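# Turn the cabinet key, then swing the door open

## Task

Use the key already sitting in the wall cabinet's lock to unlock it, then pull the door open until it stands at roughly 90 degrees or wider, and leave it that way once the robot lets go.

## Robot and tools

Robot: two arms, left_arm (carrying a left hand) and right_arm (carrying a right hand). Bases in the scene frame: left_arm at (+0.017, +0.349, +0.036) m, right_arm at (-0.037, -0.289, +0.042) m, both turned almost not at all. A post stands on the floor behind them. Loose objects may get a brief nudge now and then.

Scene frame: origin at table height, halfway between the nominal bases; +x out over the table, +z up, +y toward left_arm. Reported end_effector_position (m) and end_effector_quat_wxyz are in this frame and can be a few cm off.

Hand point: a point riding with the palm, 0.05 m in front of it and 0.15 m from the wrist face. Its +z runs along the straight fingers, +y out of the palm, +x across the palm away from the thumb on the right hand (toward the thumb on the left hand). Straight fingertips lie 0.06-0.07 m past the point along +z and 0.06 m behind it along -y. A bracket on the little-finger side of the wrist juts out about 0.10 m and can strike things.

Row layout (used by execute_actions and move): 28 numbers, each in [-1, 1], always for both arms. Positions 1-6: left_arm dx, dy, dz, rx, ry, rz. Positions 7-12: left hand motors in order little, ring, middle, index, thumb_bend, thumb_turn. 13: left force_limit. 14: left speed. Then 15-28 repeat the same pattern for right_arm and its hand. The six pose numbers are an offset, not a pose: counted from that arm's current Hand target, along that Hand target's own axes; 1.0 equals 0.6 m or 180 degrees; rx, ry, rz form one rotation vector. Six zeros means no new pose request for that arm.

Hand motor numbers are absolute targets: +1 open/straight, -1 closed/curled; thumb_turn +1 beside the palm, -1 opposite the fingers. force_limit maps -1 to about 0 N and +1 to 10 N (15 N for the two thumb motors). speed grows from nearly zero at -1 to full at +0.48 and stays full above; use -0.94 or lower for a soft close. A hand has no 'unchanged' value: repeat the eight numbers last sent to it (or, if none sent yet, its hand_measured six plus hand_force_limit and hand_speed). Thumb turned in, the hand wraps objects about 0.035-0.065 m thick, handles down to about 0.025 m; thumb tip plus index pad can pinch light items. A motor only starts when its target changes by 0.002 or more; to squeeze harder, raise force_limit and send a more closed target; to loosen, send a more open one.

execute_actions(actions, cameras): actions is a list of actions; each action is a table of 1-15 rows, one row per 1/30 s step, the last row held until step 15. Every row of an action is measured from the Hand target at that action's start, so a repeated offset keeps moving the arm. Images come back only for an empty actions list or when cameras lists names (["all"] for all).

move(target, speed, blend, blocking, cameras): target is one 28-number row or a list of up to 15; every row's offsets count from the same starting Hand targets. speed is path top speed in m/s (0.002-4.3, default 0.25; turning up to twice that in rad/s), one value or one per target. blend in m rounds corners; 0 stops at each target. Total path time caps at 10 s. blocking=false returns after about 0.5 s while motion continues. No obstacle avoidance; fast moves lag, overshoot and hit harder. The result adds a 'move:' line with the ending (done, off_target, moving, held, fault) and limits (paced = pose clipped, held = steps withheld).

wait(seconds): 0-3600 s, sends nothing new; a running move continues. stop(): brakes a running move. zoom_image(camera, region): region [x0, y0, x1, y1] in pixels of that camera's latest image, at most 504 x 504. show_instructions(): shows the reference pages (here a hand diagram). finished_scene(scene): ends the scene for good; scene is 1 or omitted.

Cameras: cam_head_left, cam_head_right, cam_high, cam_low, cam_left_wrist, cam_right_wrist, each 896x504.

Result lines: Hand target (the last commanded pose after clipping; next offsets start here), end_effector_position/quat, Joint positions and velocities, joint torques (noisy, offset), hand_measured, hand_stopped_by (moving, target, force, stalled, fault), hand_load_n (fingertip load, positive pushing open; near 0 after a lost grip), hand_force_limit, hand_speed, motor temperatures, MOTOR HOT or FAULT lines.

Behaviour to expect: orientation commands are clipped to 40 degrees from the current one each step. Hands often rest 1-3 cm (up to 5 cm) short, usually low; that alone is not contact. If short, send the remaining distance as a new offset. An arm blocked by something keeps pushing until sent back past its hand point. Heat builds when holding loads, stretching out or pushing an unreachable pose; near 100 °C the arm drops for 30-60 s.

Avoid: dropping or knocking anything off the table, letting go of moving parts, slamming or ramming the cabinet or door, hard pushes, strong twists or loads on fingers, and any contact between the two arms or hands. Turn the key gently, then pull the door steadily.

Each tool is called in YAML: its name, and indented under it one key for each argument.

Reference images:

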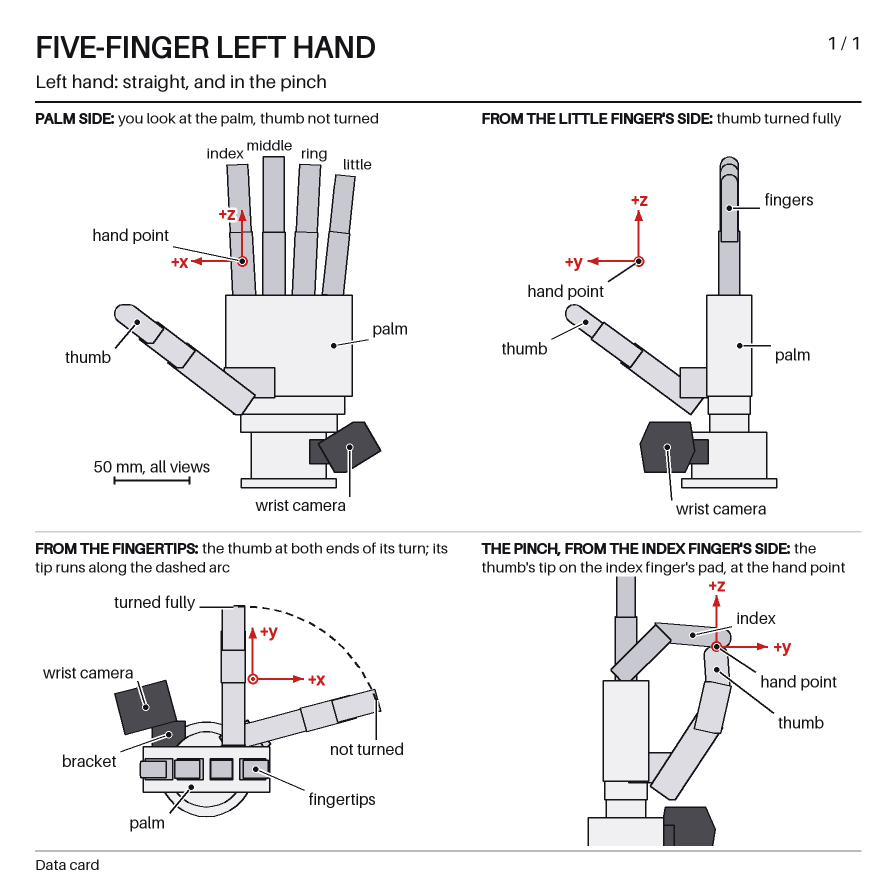

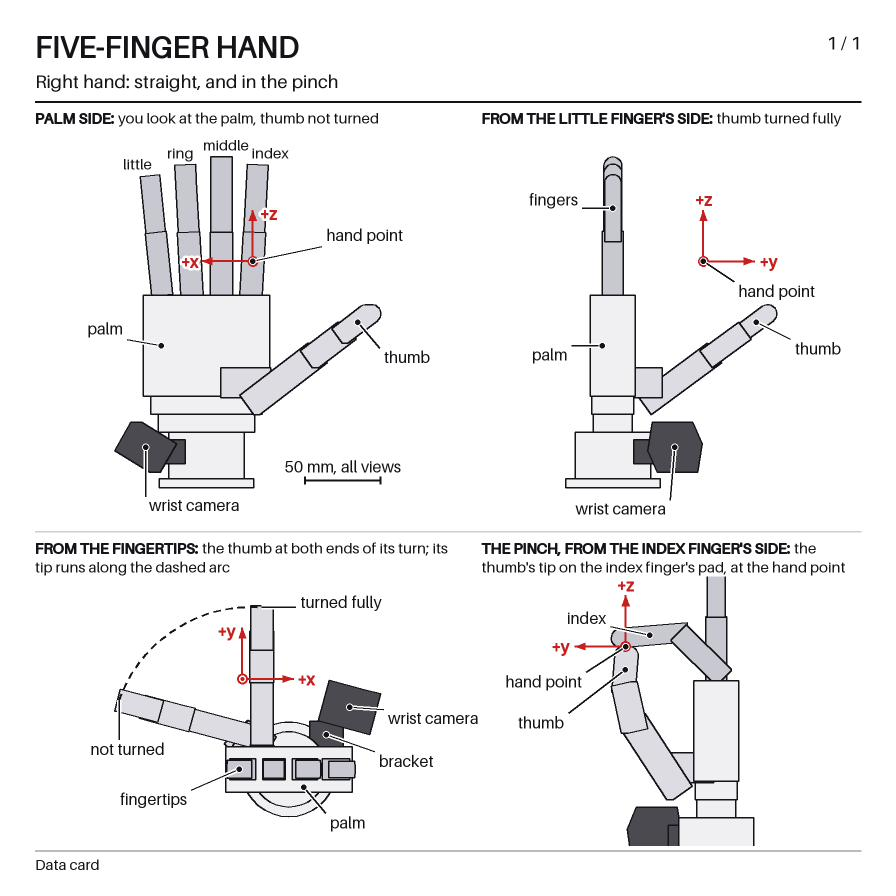

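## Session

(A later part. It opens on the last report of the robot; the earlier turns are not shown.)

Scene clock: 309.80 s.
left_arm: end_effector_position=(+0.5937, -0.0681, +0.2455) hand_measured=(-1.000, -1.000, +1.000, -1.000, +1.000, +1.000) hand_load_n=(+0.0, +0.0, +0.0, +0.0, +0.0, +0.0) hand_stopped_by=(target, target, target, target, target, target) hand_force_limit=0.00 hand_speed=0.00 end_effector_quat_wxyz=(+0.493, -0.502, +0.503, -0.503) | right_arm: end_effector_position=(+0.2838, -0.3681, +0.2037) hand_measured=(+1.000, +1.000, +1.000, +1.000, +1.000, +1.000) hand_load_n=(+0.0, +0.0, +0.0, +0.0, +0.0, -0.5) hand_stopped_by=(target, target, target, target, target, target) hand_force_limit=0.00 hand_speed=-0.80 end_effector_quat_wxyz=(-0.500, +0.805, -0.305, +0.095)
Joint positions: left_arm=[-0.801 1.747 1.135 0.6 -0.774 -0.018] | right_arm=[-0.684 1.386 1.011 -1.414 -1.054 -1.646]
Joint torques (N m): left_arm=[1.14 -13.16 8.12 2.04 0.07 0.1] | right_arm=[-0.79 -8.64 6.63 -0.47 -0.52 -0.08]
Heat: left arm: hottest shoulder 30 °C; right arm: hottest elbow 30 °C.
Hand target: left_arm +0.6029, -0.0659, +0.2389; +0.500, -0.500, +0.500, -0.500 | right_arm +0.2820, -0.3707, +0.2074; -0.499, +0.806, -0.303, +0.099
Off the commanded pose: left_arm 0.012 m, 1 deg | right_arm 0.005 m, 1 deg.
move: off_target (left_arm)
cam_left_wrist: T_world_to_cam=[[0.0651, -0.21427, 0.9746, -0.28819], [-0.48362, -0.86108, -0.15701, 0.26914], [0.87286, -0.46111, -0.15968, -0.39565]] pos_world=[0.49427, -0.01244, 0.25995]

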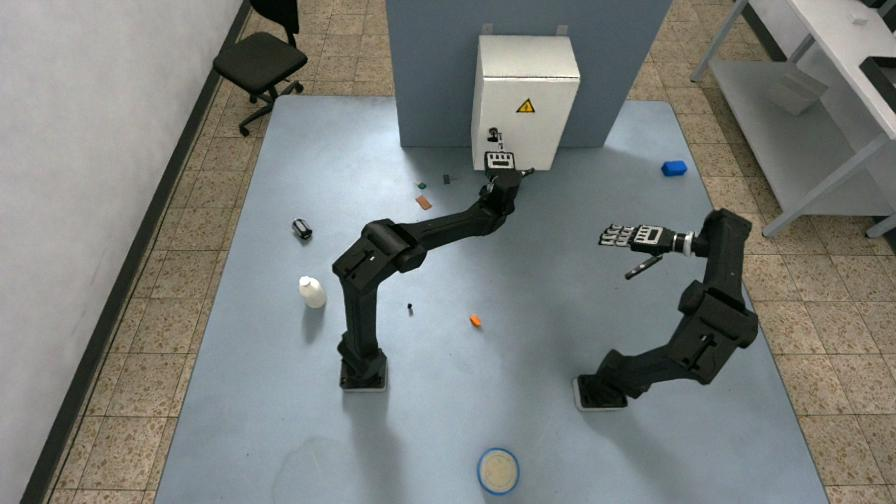

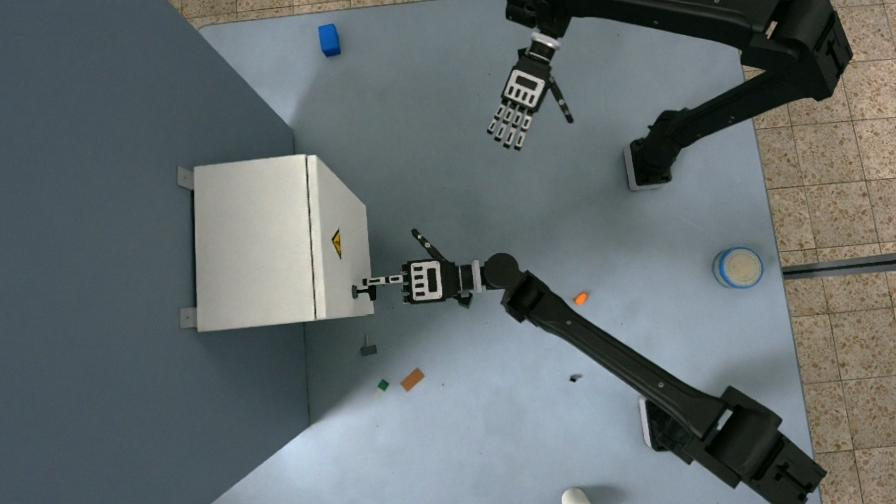

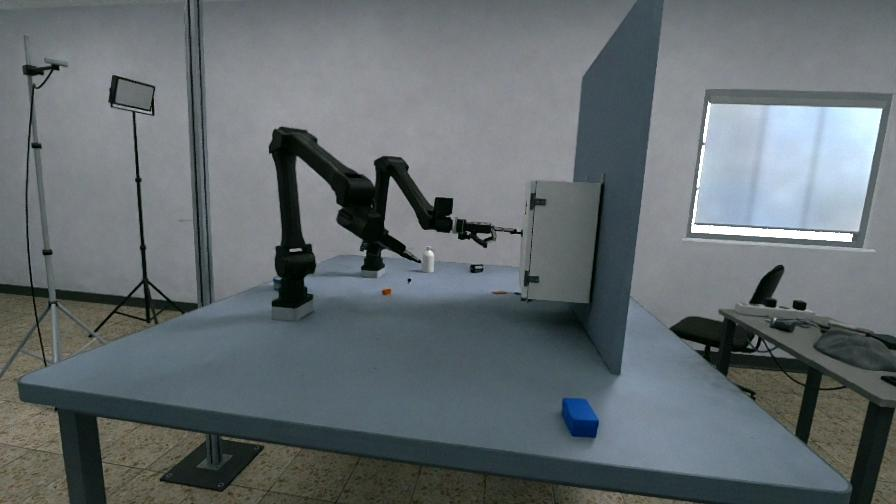

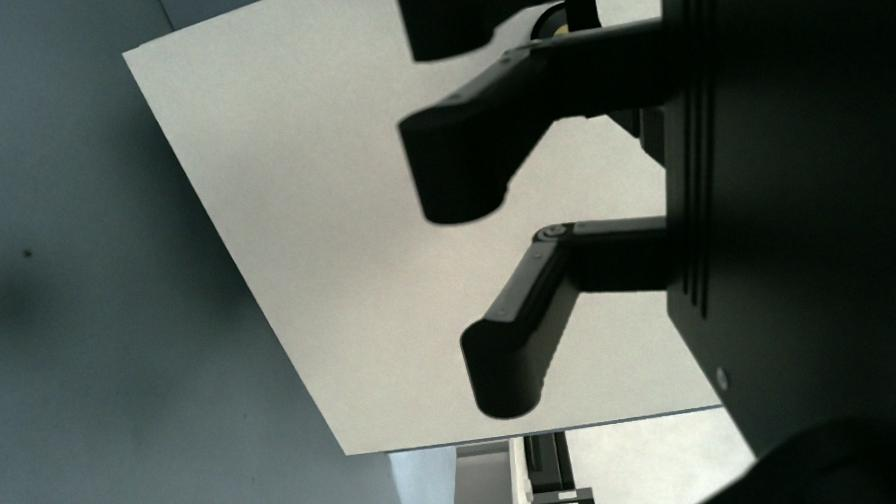

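move:
  target: [0,0.0333,0.0,0,0,0,-1,-1,1,-1,1,1,0,0,0,0,0,0,0,0,1,1,1,1,1,1,0,-0.8]
  speed: 0.05
  cameras: ["cam_head_left","cam_high","cam_low","cam_left_wrist"]

zoom_image:
  camera: "cam_head_left"
  region: [450, 90, 550, 190]

zoom_image:
  camera: "cam_high"
  region: [330, 240, 450, 340]

zoom_image:
  camera: "cam_low"
  region: [460, 200, 550, 270]

Scene clock: 314.87 s.
left_arm: end_effector_position=(+0.5974, -0.0701, +0.2439) hand_measured=(-1.000, -1.000, +1.000, -1.000, +1.000, +1.000) hand_load_n=(+0.0, +0.0, +0.5, +0.0, +0.0, -0.5) hand_stopped_by=(target, target, target, target, target, target) hand_force_limit=0.00 hand_speed=0.00 end_effector_quat_wxyz=(+0.495, -0.504, +0.489, -0.513) | right_arm: end_effector_position=(+0.2838, -0.3681, +0.2037) hand_measured=(+1.000, +1.000, +1.000, +1.000, +1.000, +1.000) hand_load_n=(+0.0, +0.0, +0.0, +0.0, -0.5, +0.0) hand_stopped_by=(target, target, target, target, target, target) hand_force_limit=0.00 hand_speed=-0.80 end_effector_quat_wxyz=(-0.500, +0.805, -0.305, +0.095)
Joint positions: left_arm=[-0.801 1.768 1.135 0.655 -0.782 -0.018] | right_arm=[-0.684 1.386 1.011 -1.414 -1.054 -1.646]
Joint torques (N m): left_arm=[1.14 -12.63 6.67 1.8 0.08 0.1] | right_arm=[-0.44 -8.18 6.75 -0.35 -0.55 -0.1]
Heat: left arm: hottest shoulder 29 °C; right arm: hottest elbow 30 °C.
Hand target: left_arm +0.6029, -0.0659, +0.2190; +0.500, -0.500, +0.500, -0.500 | right_arm +0.2820, -0.3707, +0.2074; -0.499, +0.806, -0.303, +0.099
Off the commanded pose: left_arm 0.026 m, 2 deg | right_arm 0.005 m, 1 deg.
move: off_target (left_arm)
cam_left_wrist: T_world_to_cam=[[0.04328, -0.19046, 0.98074, -0.2741], [-0.47327, -0.86844, -0.14777, 0.26004], [0.87986, -0.45776, -0.12773, -0.4118]] pos_world=[0.49725, -0.01488, 0.25465]

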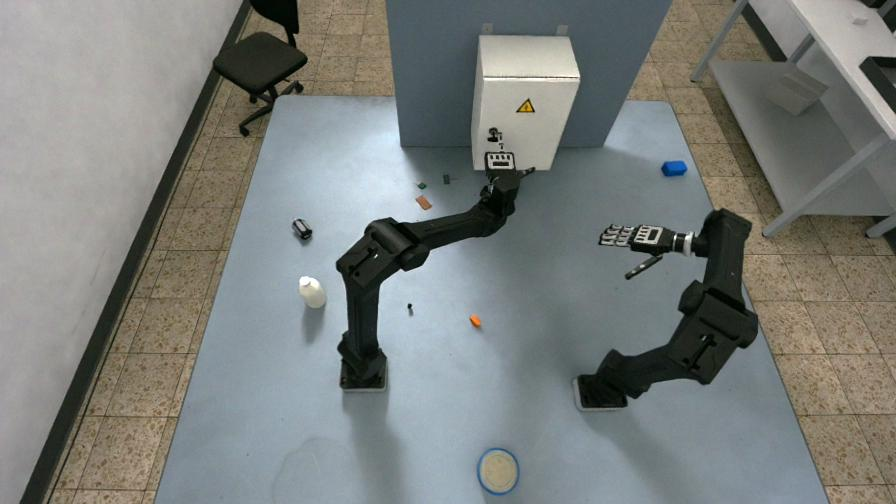

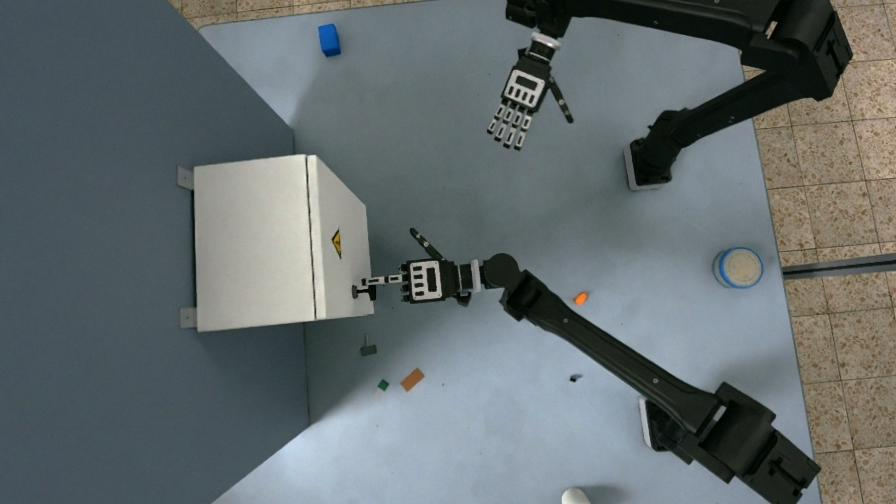

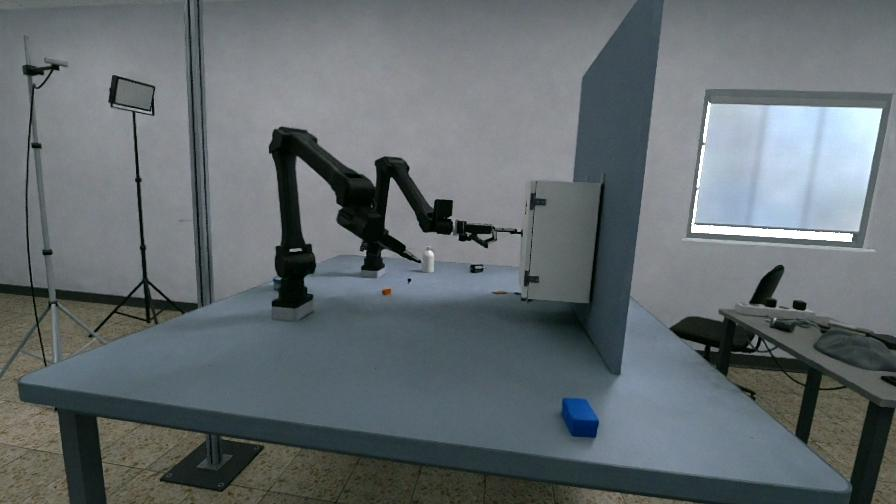

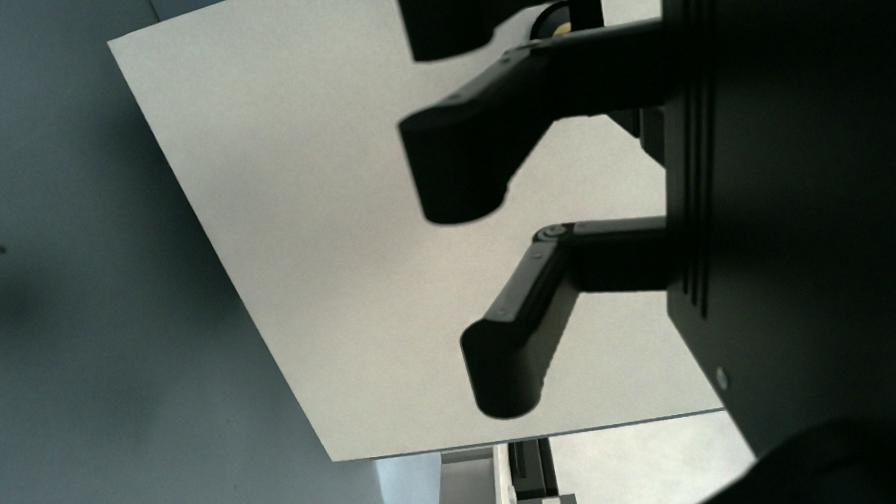

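Scaled by 5.040 from the camera's image (finer frame: 1280x720).

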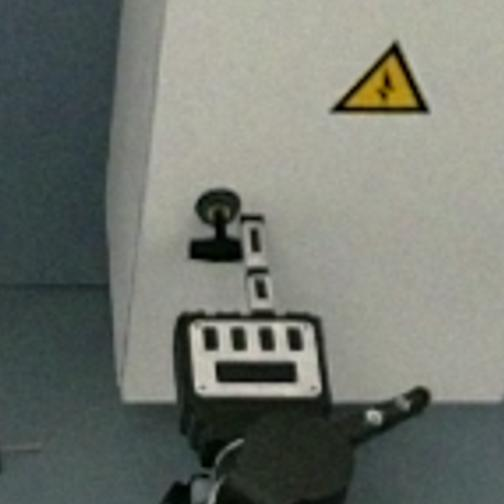

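Scaled by 4.200 from the camera's image (finer frame: 1280x720).

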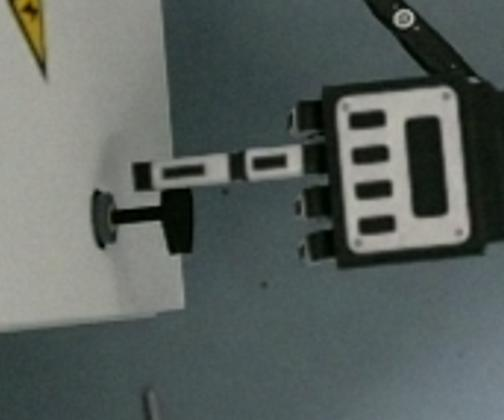

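Scaled by 5.600 from the camera's image (finer frame: 1280x720).

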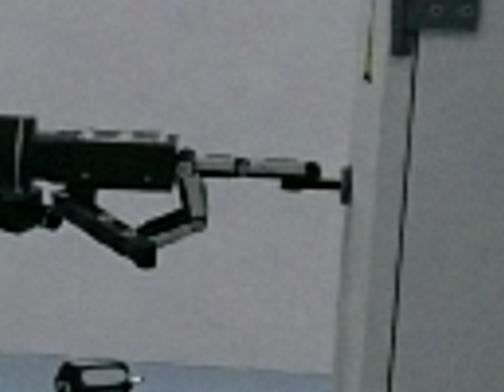

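move:
  target: [0,0.045,0.0,0,0,0,-1,-1,1,-1,1,1,0,0,0,0,0,0,0,0,1,1,1,1,1,1,0,-0.8]
  speed: 0.05
  cameras: ["cam_head_left","cam_high","cam_low","cam_left_wrist"]

zoom_image:
  camera: "cam_head_left"
  region: [450, 90, 550, 190]

zoom_image:
  camera: "cam_low"
  region: [460, 200, 550, 270]

Scene clock: 330.67 s.
left_arm: end_effector_position=(+0.6002, -0.0729, +0.2421) hand_measured=(-1.000, -1.000, +1.000, -1.000, +1.000, +1.000) hand_load_n=(+0.0, +0.0, +0.0, -0.5, +0.0, -0.5) hand_stopped_by=(target, target, target, target, target, target) hand_force_limit=0.00 hand_speed=0.00 end_effector_quat_wxyz=(+0.494, -0.503, +0.471, -0.530) | right_arm: end_effector_position=(+0.2838, -0.3681, +0.2037) hand_measured=(+1.000, +1.000, +1.000, +1.000, +1.000, +1.000) hand_load_n=(+0.0, +0.0, +0.0, -0.5, +0.0, -0.5) hand_stopped_by=(target, target, target, target, target, target) hand_force_limit=0.00 hand_speed=-0.80 end_effector_quat_wxyz=(-0.500, +0.805, -0.305, +0.095)
Joint positions: left_arm=[-0.801 1.793 1.128 0.736 -0.782 -0.018] | right_arm=[-0.684 1.386 1.011 -1.414 -1.054 -1.646]
Joint torques (N m): left_arm=[1.08 -11.58 5.33 1.31 0.11 0.1] | right_arm=[-0.32 -7.77 6.43 -0.4 -0.51 -0.07]
Heat: left arm: hottest shoulder 29 °C; right arm: hottest elbow 30 °C.
Hand target: left_arm +0.6029, -0.0660, +0.1920; +0.500, -0.500, +0.500, -0.500 | right_arm +0.2820, -0.3707, +0.2074; -0.499, +0.806, -0.303, +0.099
Off the commanded pose: left_arm 0.051 m, 5 deg | right_arm 0.005 m, 1 deg.
move: off_target (left_arm)
cam_left_wrist: T_world_to_cam=[[0.00889, -0.15618, 0.98769, -0.25162], [-0.46837, -0.87333, -0.13388, 0.25194], [0.88349, -0.46141, -0.08092, -0.42954]] pos_world=[0.49973, -0.01746, 0.2475]

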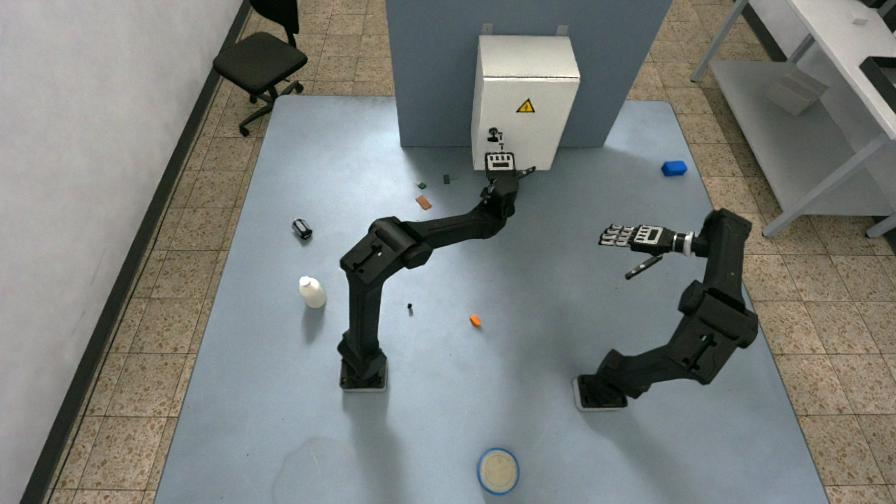

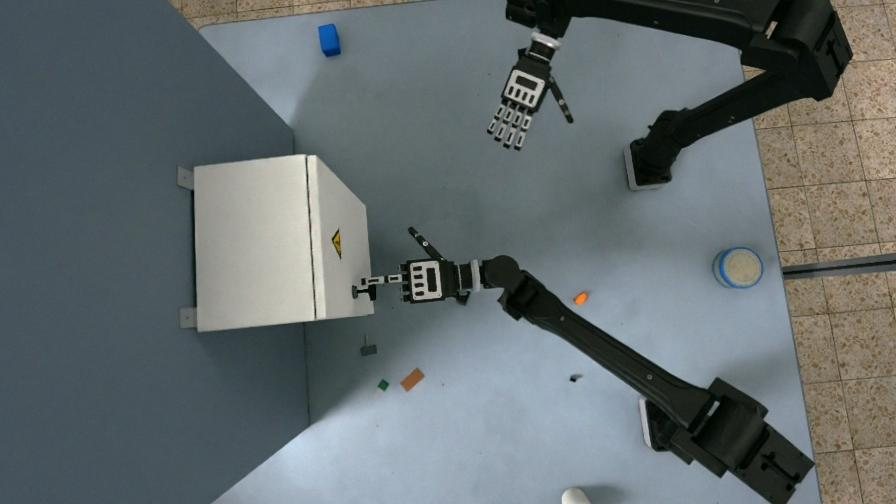

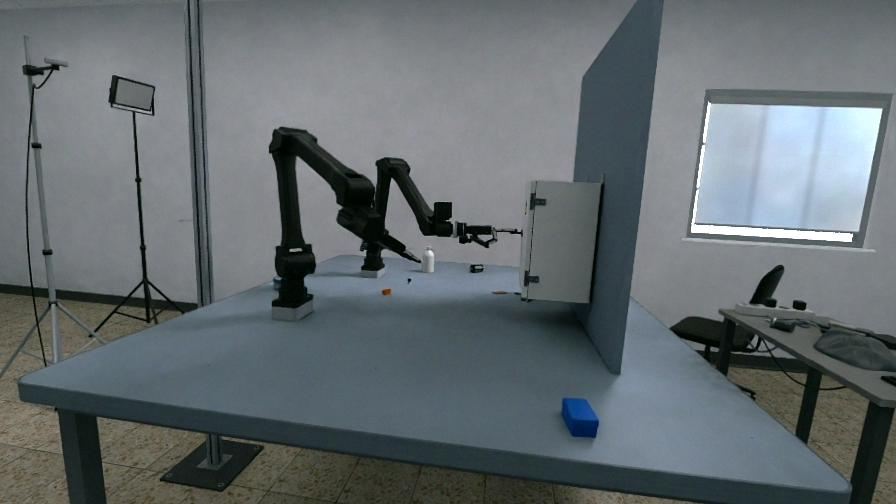

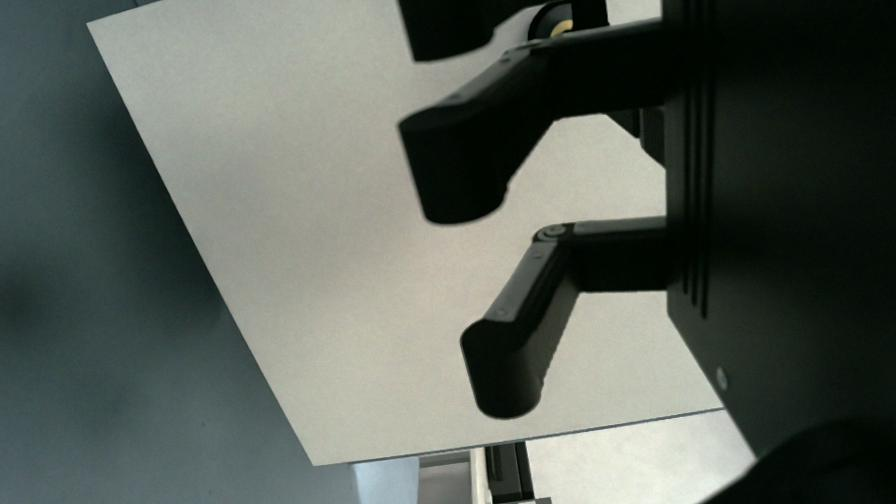

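Scaled by 5.040 from the camera's image (finer frame: 1280x720).

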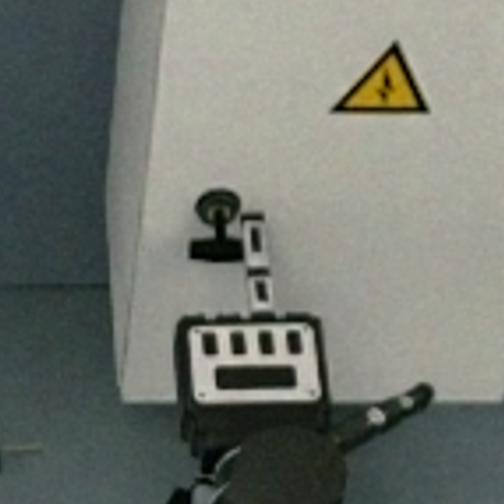

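Scaled by 5.600 from the camera's image (finer frame: 1280x720).

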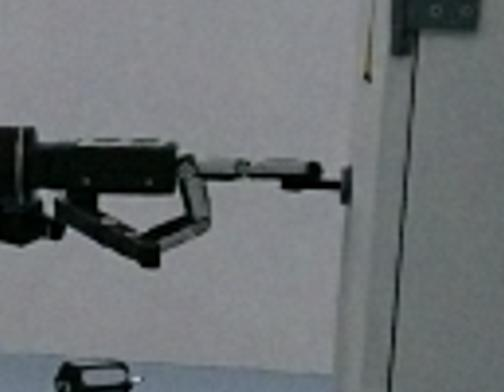

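move:
  target: [0,-0.03,0.0,-0.111,0,0,-1,-1,1,-1,1,1,0,0,0,0,0,0,0,0,1,1,1,1,1,1,0,-0.8]
  speed: 0.08
  cameras: ["cam_head_left","cam_high","cam_low","cam_left_wrist"]

zoom_image:
  camera: "cam_head_left"
  region: [450, 90, 550, 190]

zoom_image:
  camera: "cam_low"
  region: [460, 200, 550, 270]

Scene clock: 355.73 s.
left_arm: end_effector_position=(+0.5996, -0.0708, +0.2565) hand_measured=(-1.000, -1.000, +1.000, -1.000, +1.000, +1.000) hand_load_n=(+0.0, +0.0, +0.5, +0.0, +0.0, -0.5) hand_stopped_by=(target, target, target, target, target, target) hand_force_limit=0.00 hand_speed=0.00 end_effector_quat_wxyz=(-0.411, +0.575, -0.552, +0.443) | right_arm: end_effector_position=(+0.2838, -0.3681, +0.2037) hand_measured=(+1.000, +1.000, +1.000, +1.000, +1.000, +1.000) hand_load_n=(+0.0, +0.0, +0.0, +0.0, +0.0, +0.0) hand_stopped_by=(target, target, target, target, target, target) hand_force_limit=0.00 hand_speed=-0.80 end_effector_quat_wxyz=(-0.500, +0.805, -0.305, +0.095)
Joint positions: left_arm=[-0.764 1.7 1.319 0.02 -0.699 -0.296] | right_arm=[-0.684 1.386 1.011 -1.414 -1.054 -1.646]
Joint torques (N m): left_arm=[1.32 -11.93 7.97 -0.29 0.24 -0.13] | right_arm=[-1.08 -7.88 6.68 -0.5 -0.54 -0.08]
Heat: left arm: hottest shoulder 29 °C; right arm: hottest elbow 30 °C.
Hand target: left_arm +0.6030, -0.0659, +0.2099; -0.405, +0.579, -0.579, +0.406 | right_arm +0.2820, -0.3707, +0.2074; -0.499, +0.806, -0.303, +0.099
Off the commanded pose: left_arm 0.047 m, 5 deg | right_arm 0.005 m, 1 deg.
move: off_target (left_arm)
cam_left_wrist: T_world_to_cam=[[0.32006, -0.17184, 0.93168, -0.43879], [-0.5015, -0.86506, 0.01272, 0.23829], [0.80378, -0.47131, -0.36305, -0.30739]] pos_world=[0.50701, -0.01414, 0.29419]

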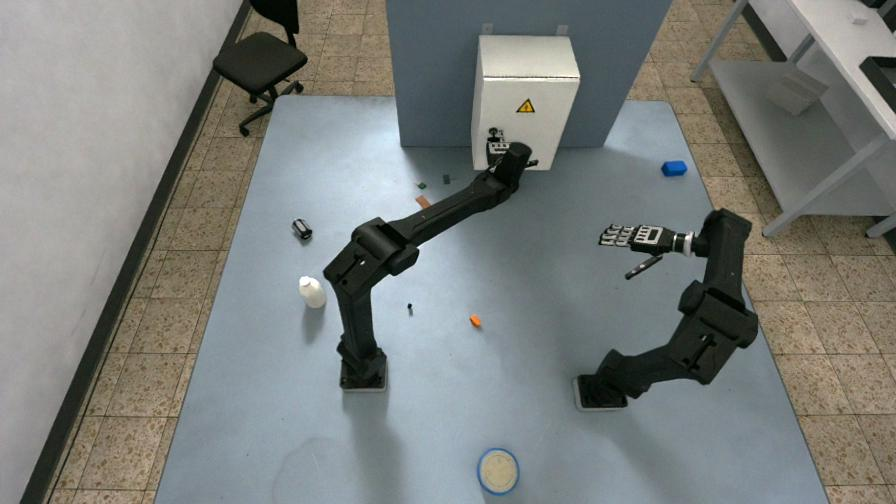

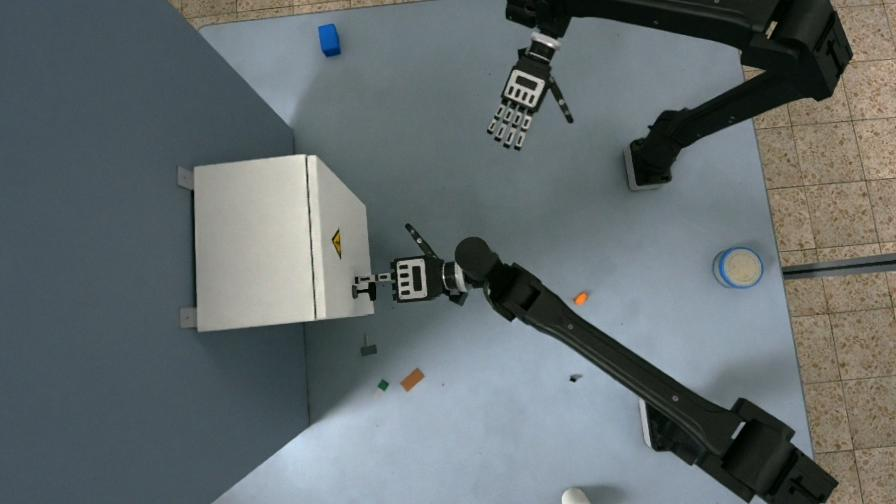

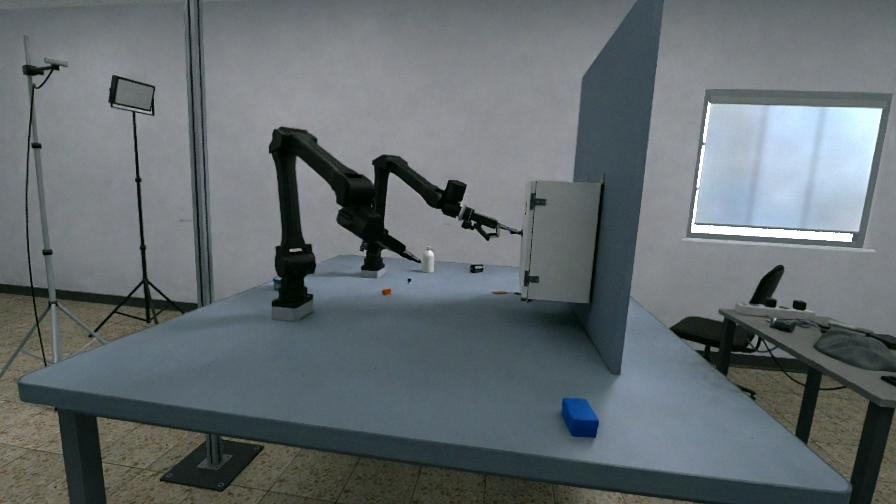

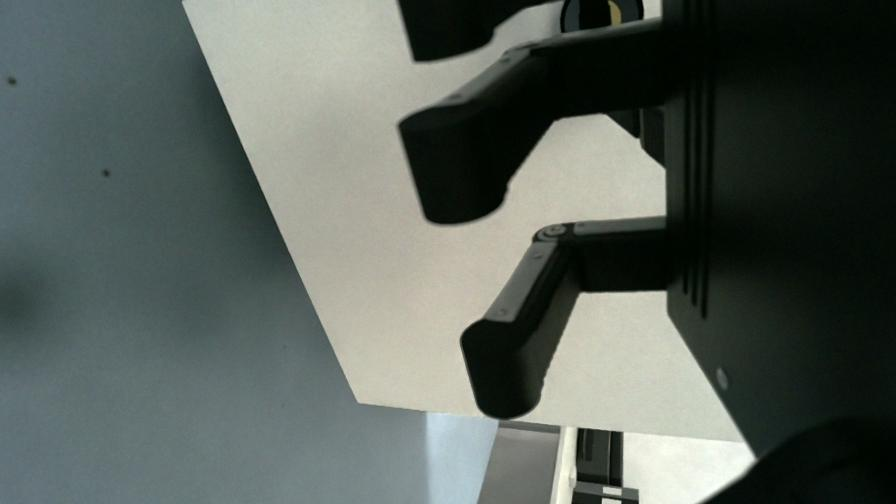

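Scaled by 5.040 from the camera's image (finer frame: 1280x720).

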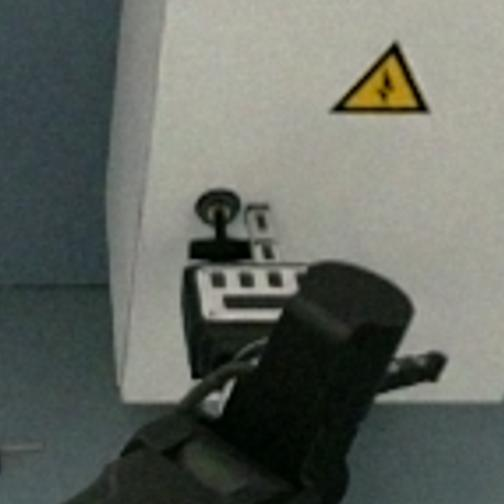

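Scaled by 5.600 from the camera's image (finer frame: 1280x720).

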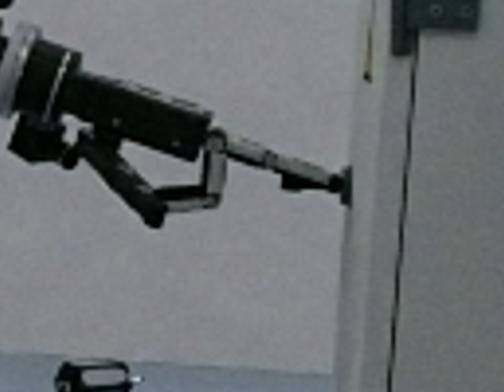

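move:
  target:
    - [0,-0.0815,-0.0297,0,0,0,-1,-1,1,-1,1,1,0,0,0,0,0,0,0,0,1,1,1,1,1,1,0,-0.8]
    - [0,-0.0715,-0.1058,0.111,0,0,-1,-1,1,-1,1,1,0,0,0,0,0,0,0,0,1,1,1,1,1,1,0,-0.8]
  speed: 0.12
  cameras: ["cam_head_left","cam_head_right","cam_high","cam_low"]

zoom_image:
  camera: "cam_head_left"
  region: [460, 100, 530, 170]

zoom_image:
  camera: "cam_head_right"
  region: [460, 100, 530, 170]

zoom_image:
  camera: "cam_low"
  region: [460, 200, 550, 270]

Scene clock: 374.80 s.
left_arm: end_effector_position=(+0.5631, -0.0630, +0.2657) hand_measured=(-1.000, -1.000, +1.000, -1.000, +1.000, +1.000) hand_load_n=(+0.0, +0.0, +0.0, +0.0, +0.0, -0.5) hand_stopped_by=(target, target, target, target, target, target) hand_force_limit=0.00 hand_speed=0.00 end_effector_quat_wxyz=(+0.499, -0.503, +0.507, -0.491) | right_arm: end_effector_position=(+0.2838, -0.3681, +0.2037) hand_measured=(+1.000, +1.000, +1.000, +1.000, +1.000, +1.000) hand_load_n=(+0.0, +0.0, +0.0, +0.0, +0.0, +0.0) hand_stopped_by=(target, target, target, target, target, target) hand_force_limit=0.00 hand_speed=-0.80 end_effector_quat_wxyz=(-0.500, +0.805, -0.305, +0.095)
Joint positions: left_arm=[-0.84 1.661 1.095 0.535 -0.828 -0.01] | right_arm=[-0.684 1.386 1.011 -1.414 -1.054 -1.646]
Joint torques (N m): left_arm=[-0.5 -14.56 6.87 2.15 -0.15 0.12] | right_arm=[-0.21 -7.88 6.54 -0.53 -0.53 -0.04]
Heat: left arm: hottest shoulder 29 °C; right arm: hottest elbow 30 °C.
Hand target: left_arm +0.5581, -0.0658, +0.2721; +0.500, -0.500, +0.500, -0.500 | right_arm +0.2820, -0.3707, +0.2074; -0.499, +0.806, -0.303, +0.099
Off the commanded pose: left_arm 0.009 m, 1 deg | right_arm 0.005 m, 1 deg.
move: done

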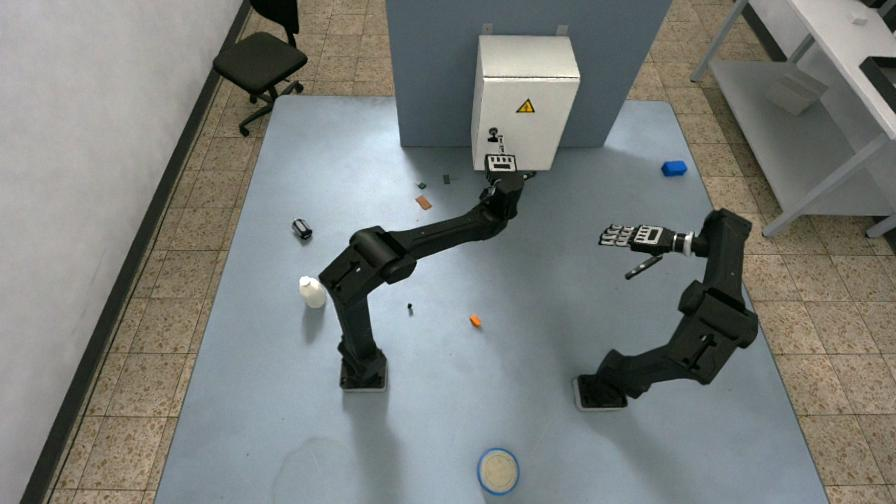

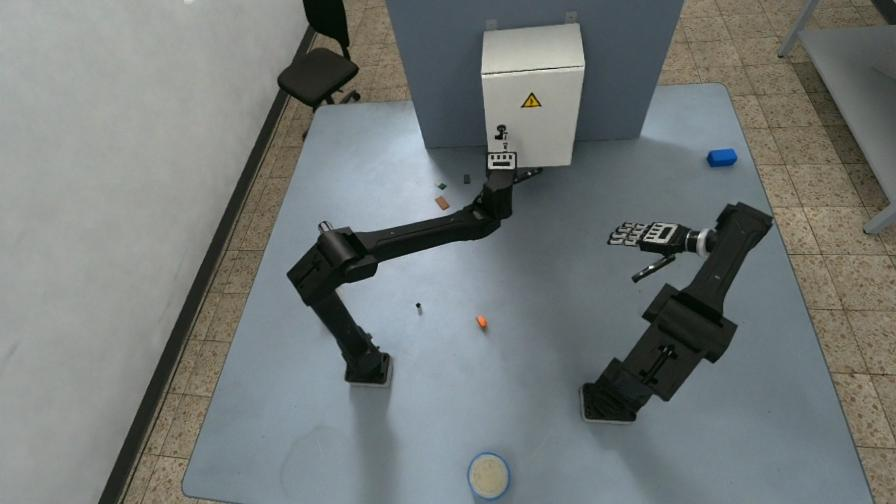

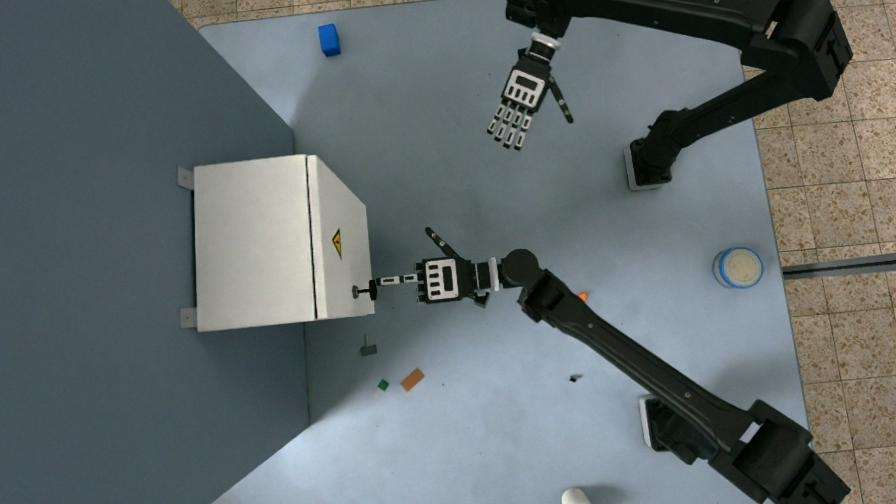

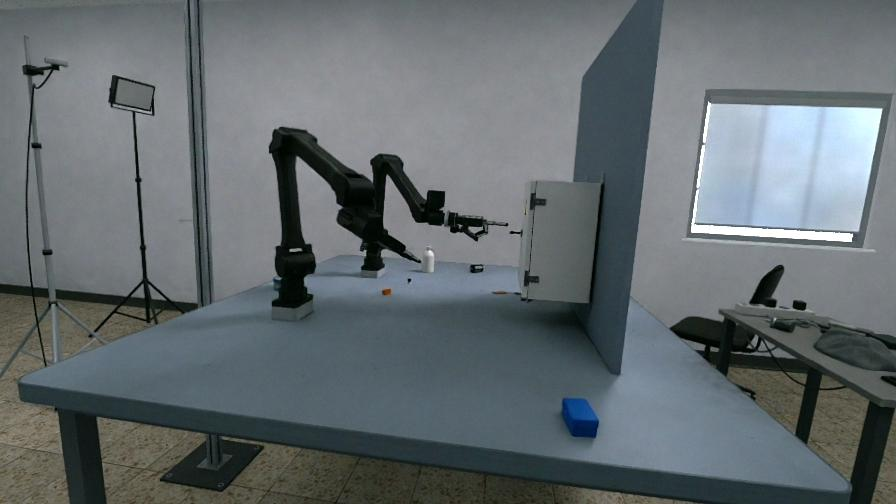

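Scaled by 7.200 from the camera's image (finer frame: 1280x720).

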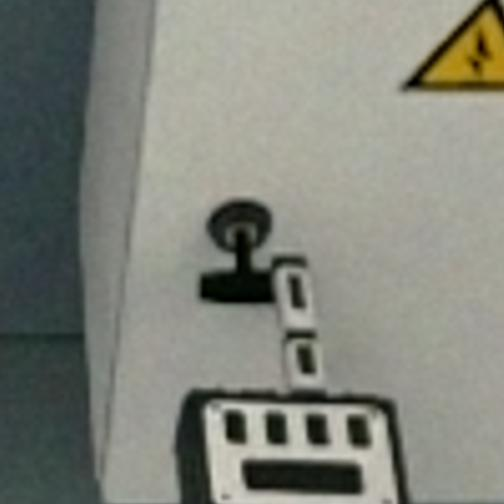

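Scaled by 7.200 from the camera's image (finer frame: 1280x720).

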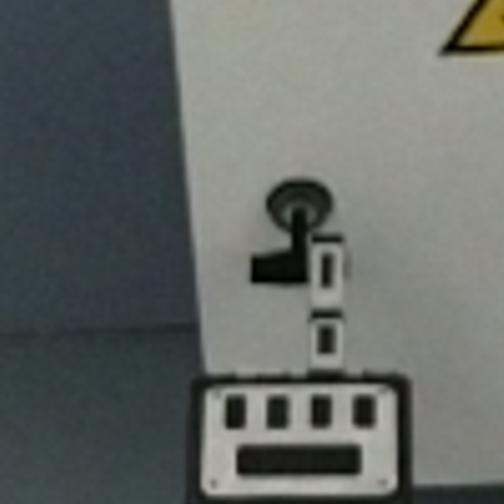

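Scaled by 5.600 from the camera's image (finer frame: 1280x720).

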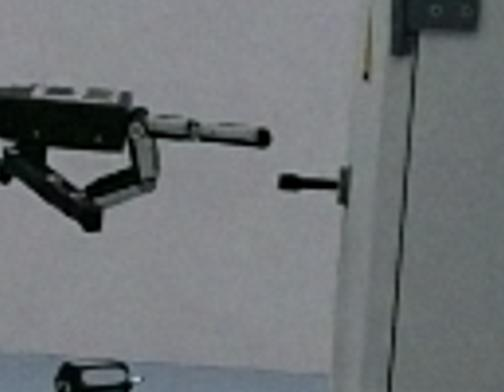

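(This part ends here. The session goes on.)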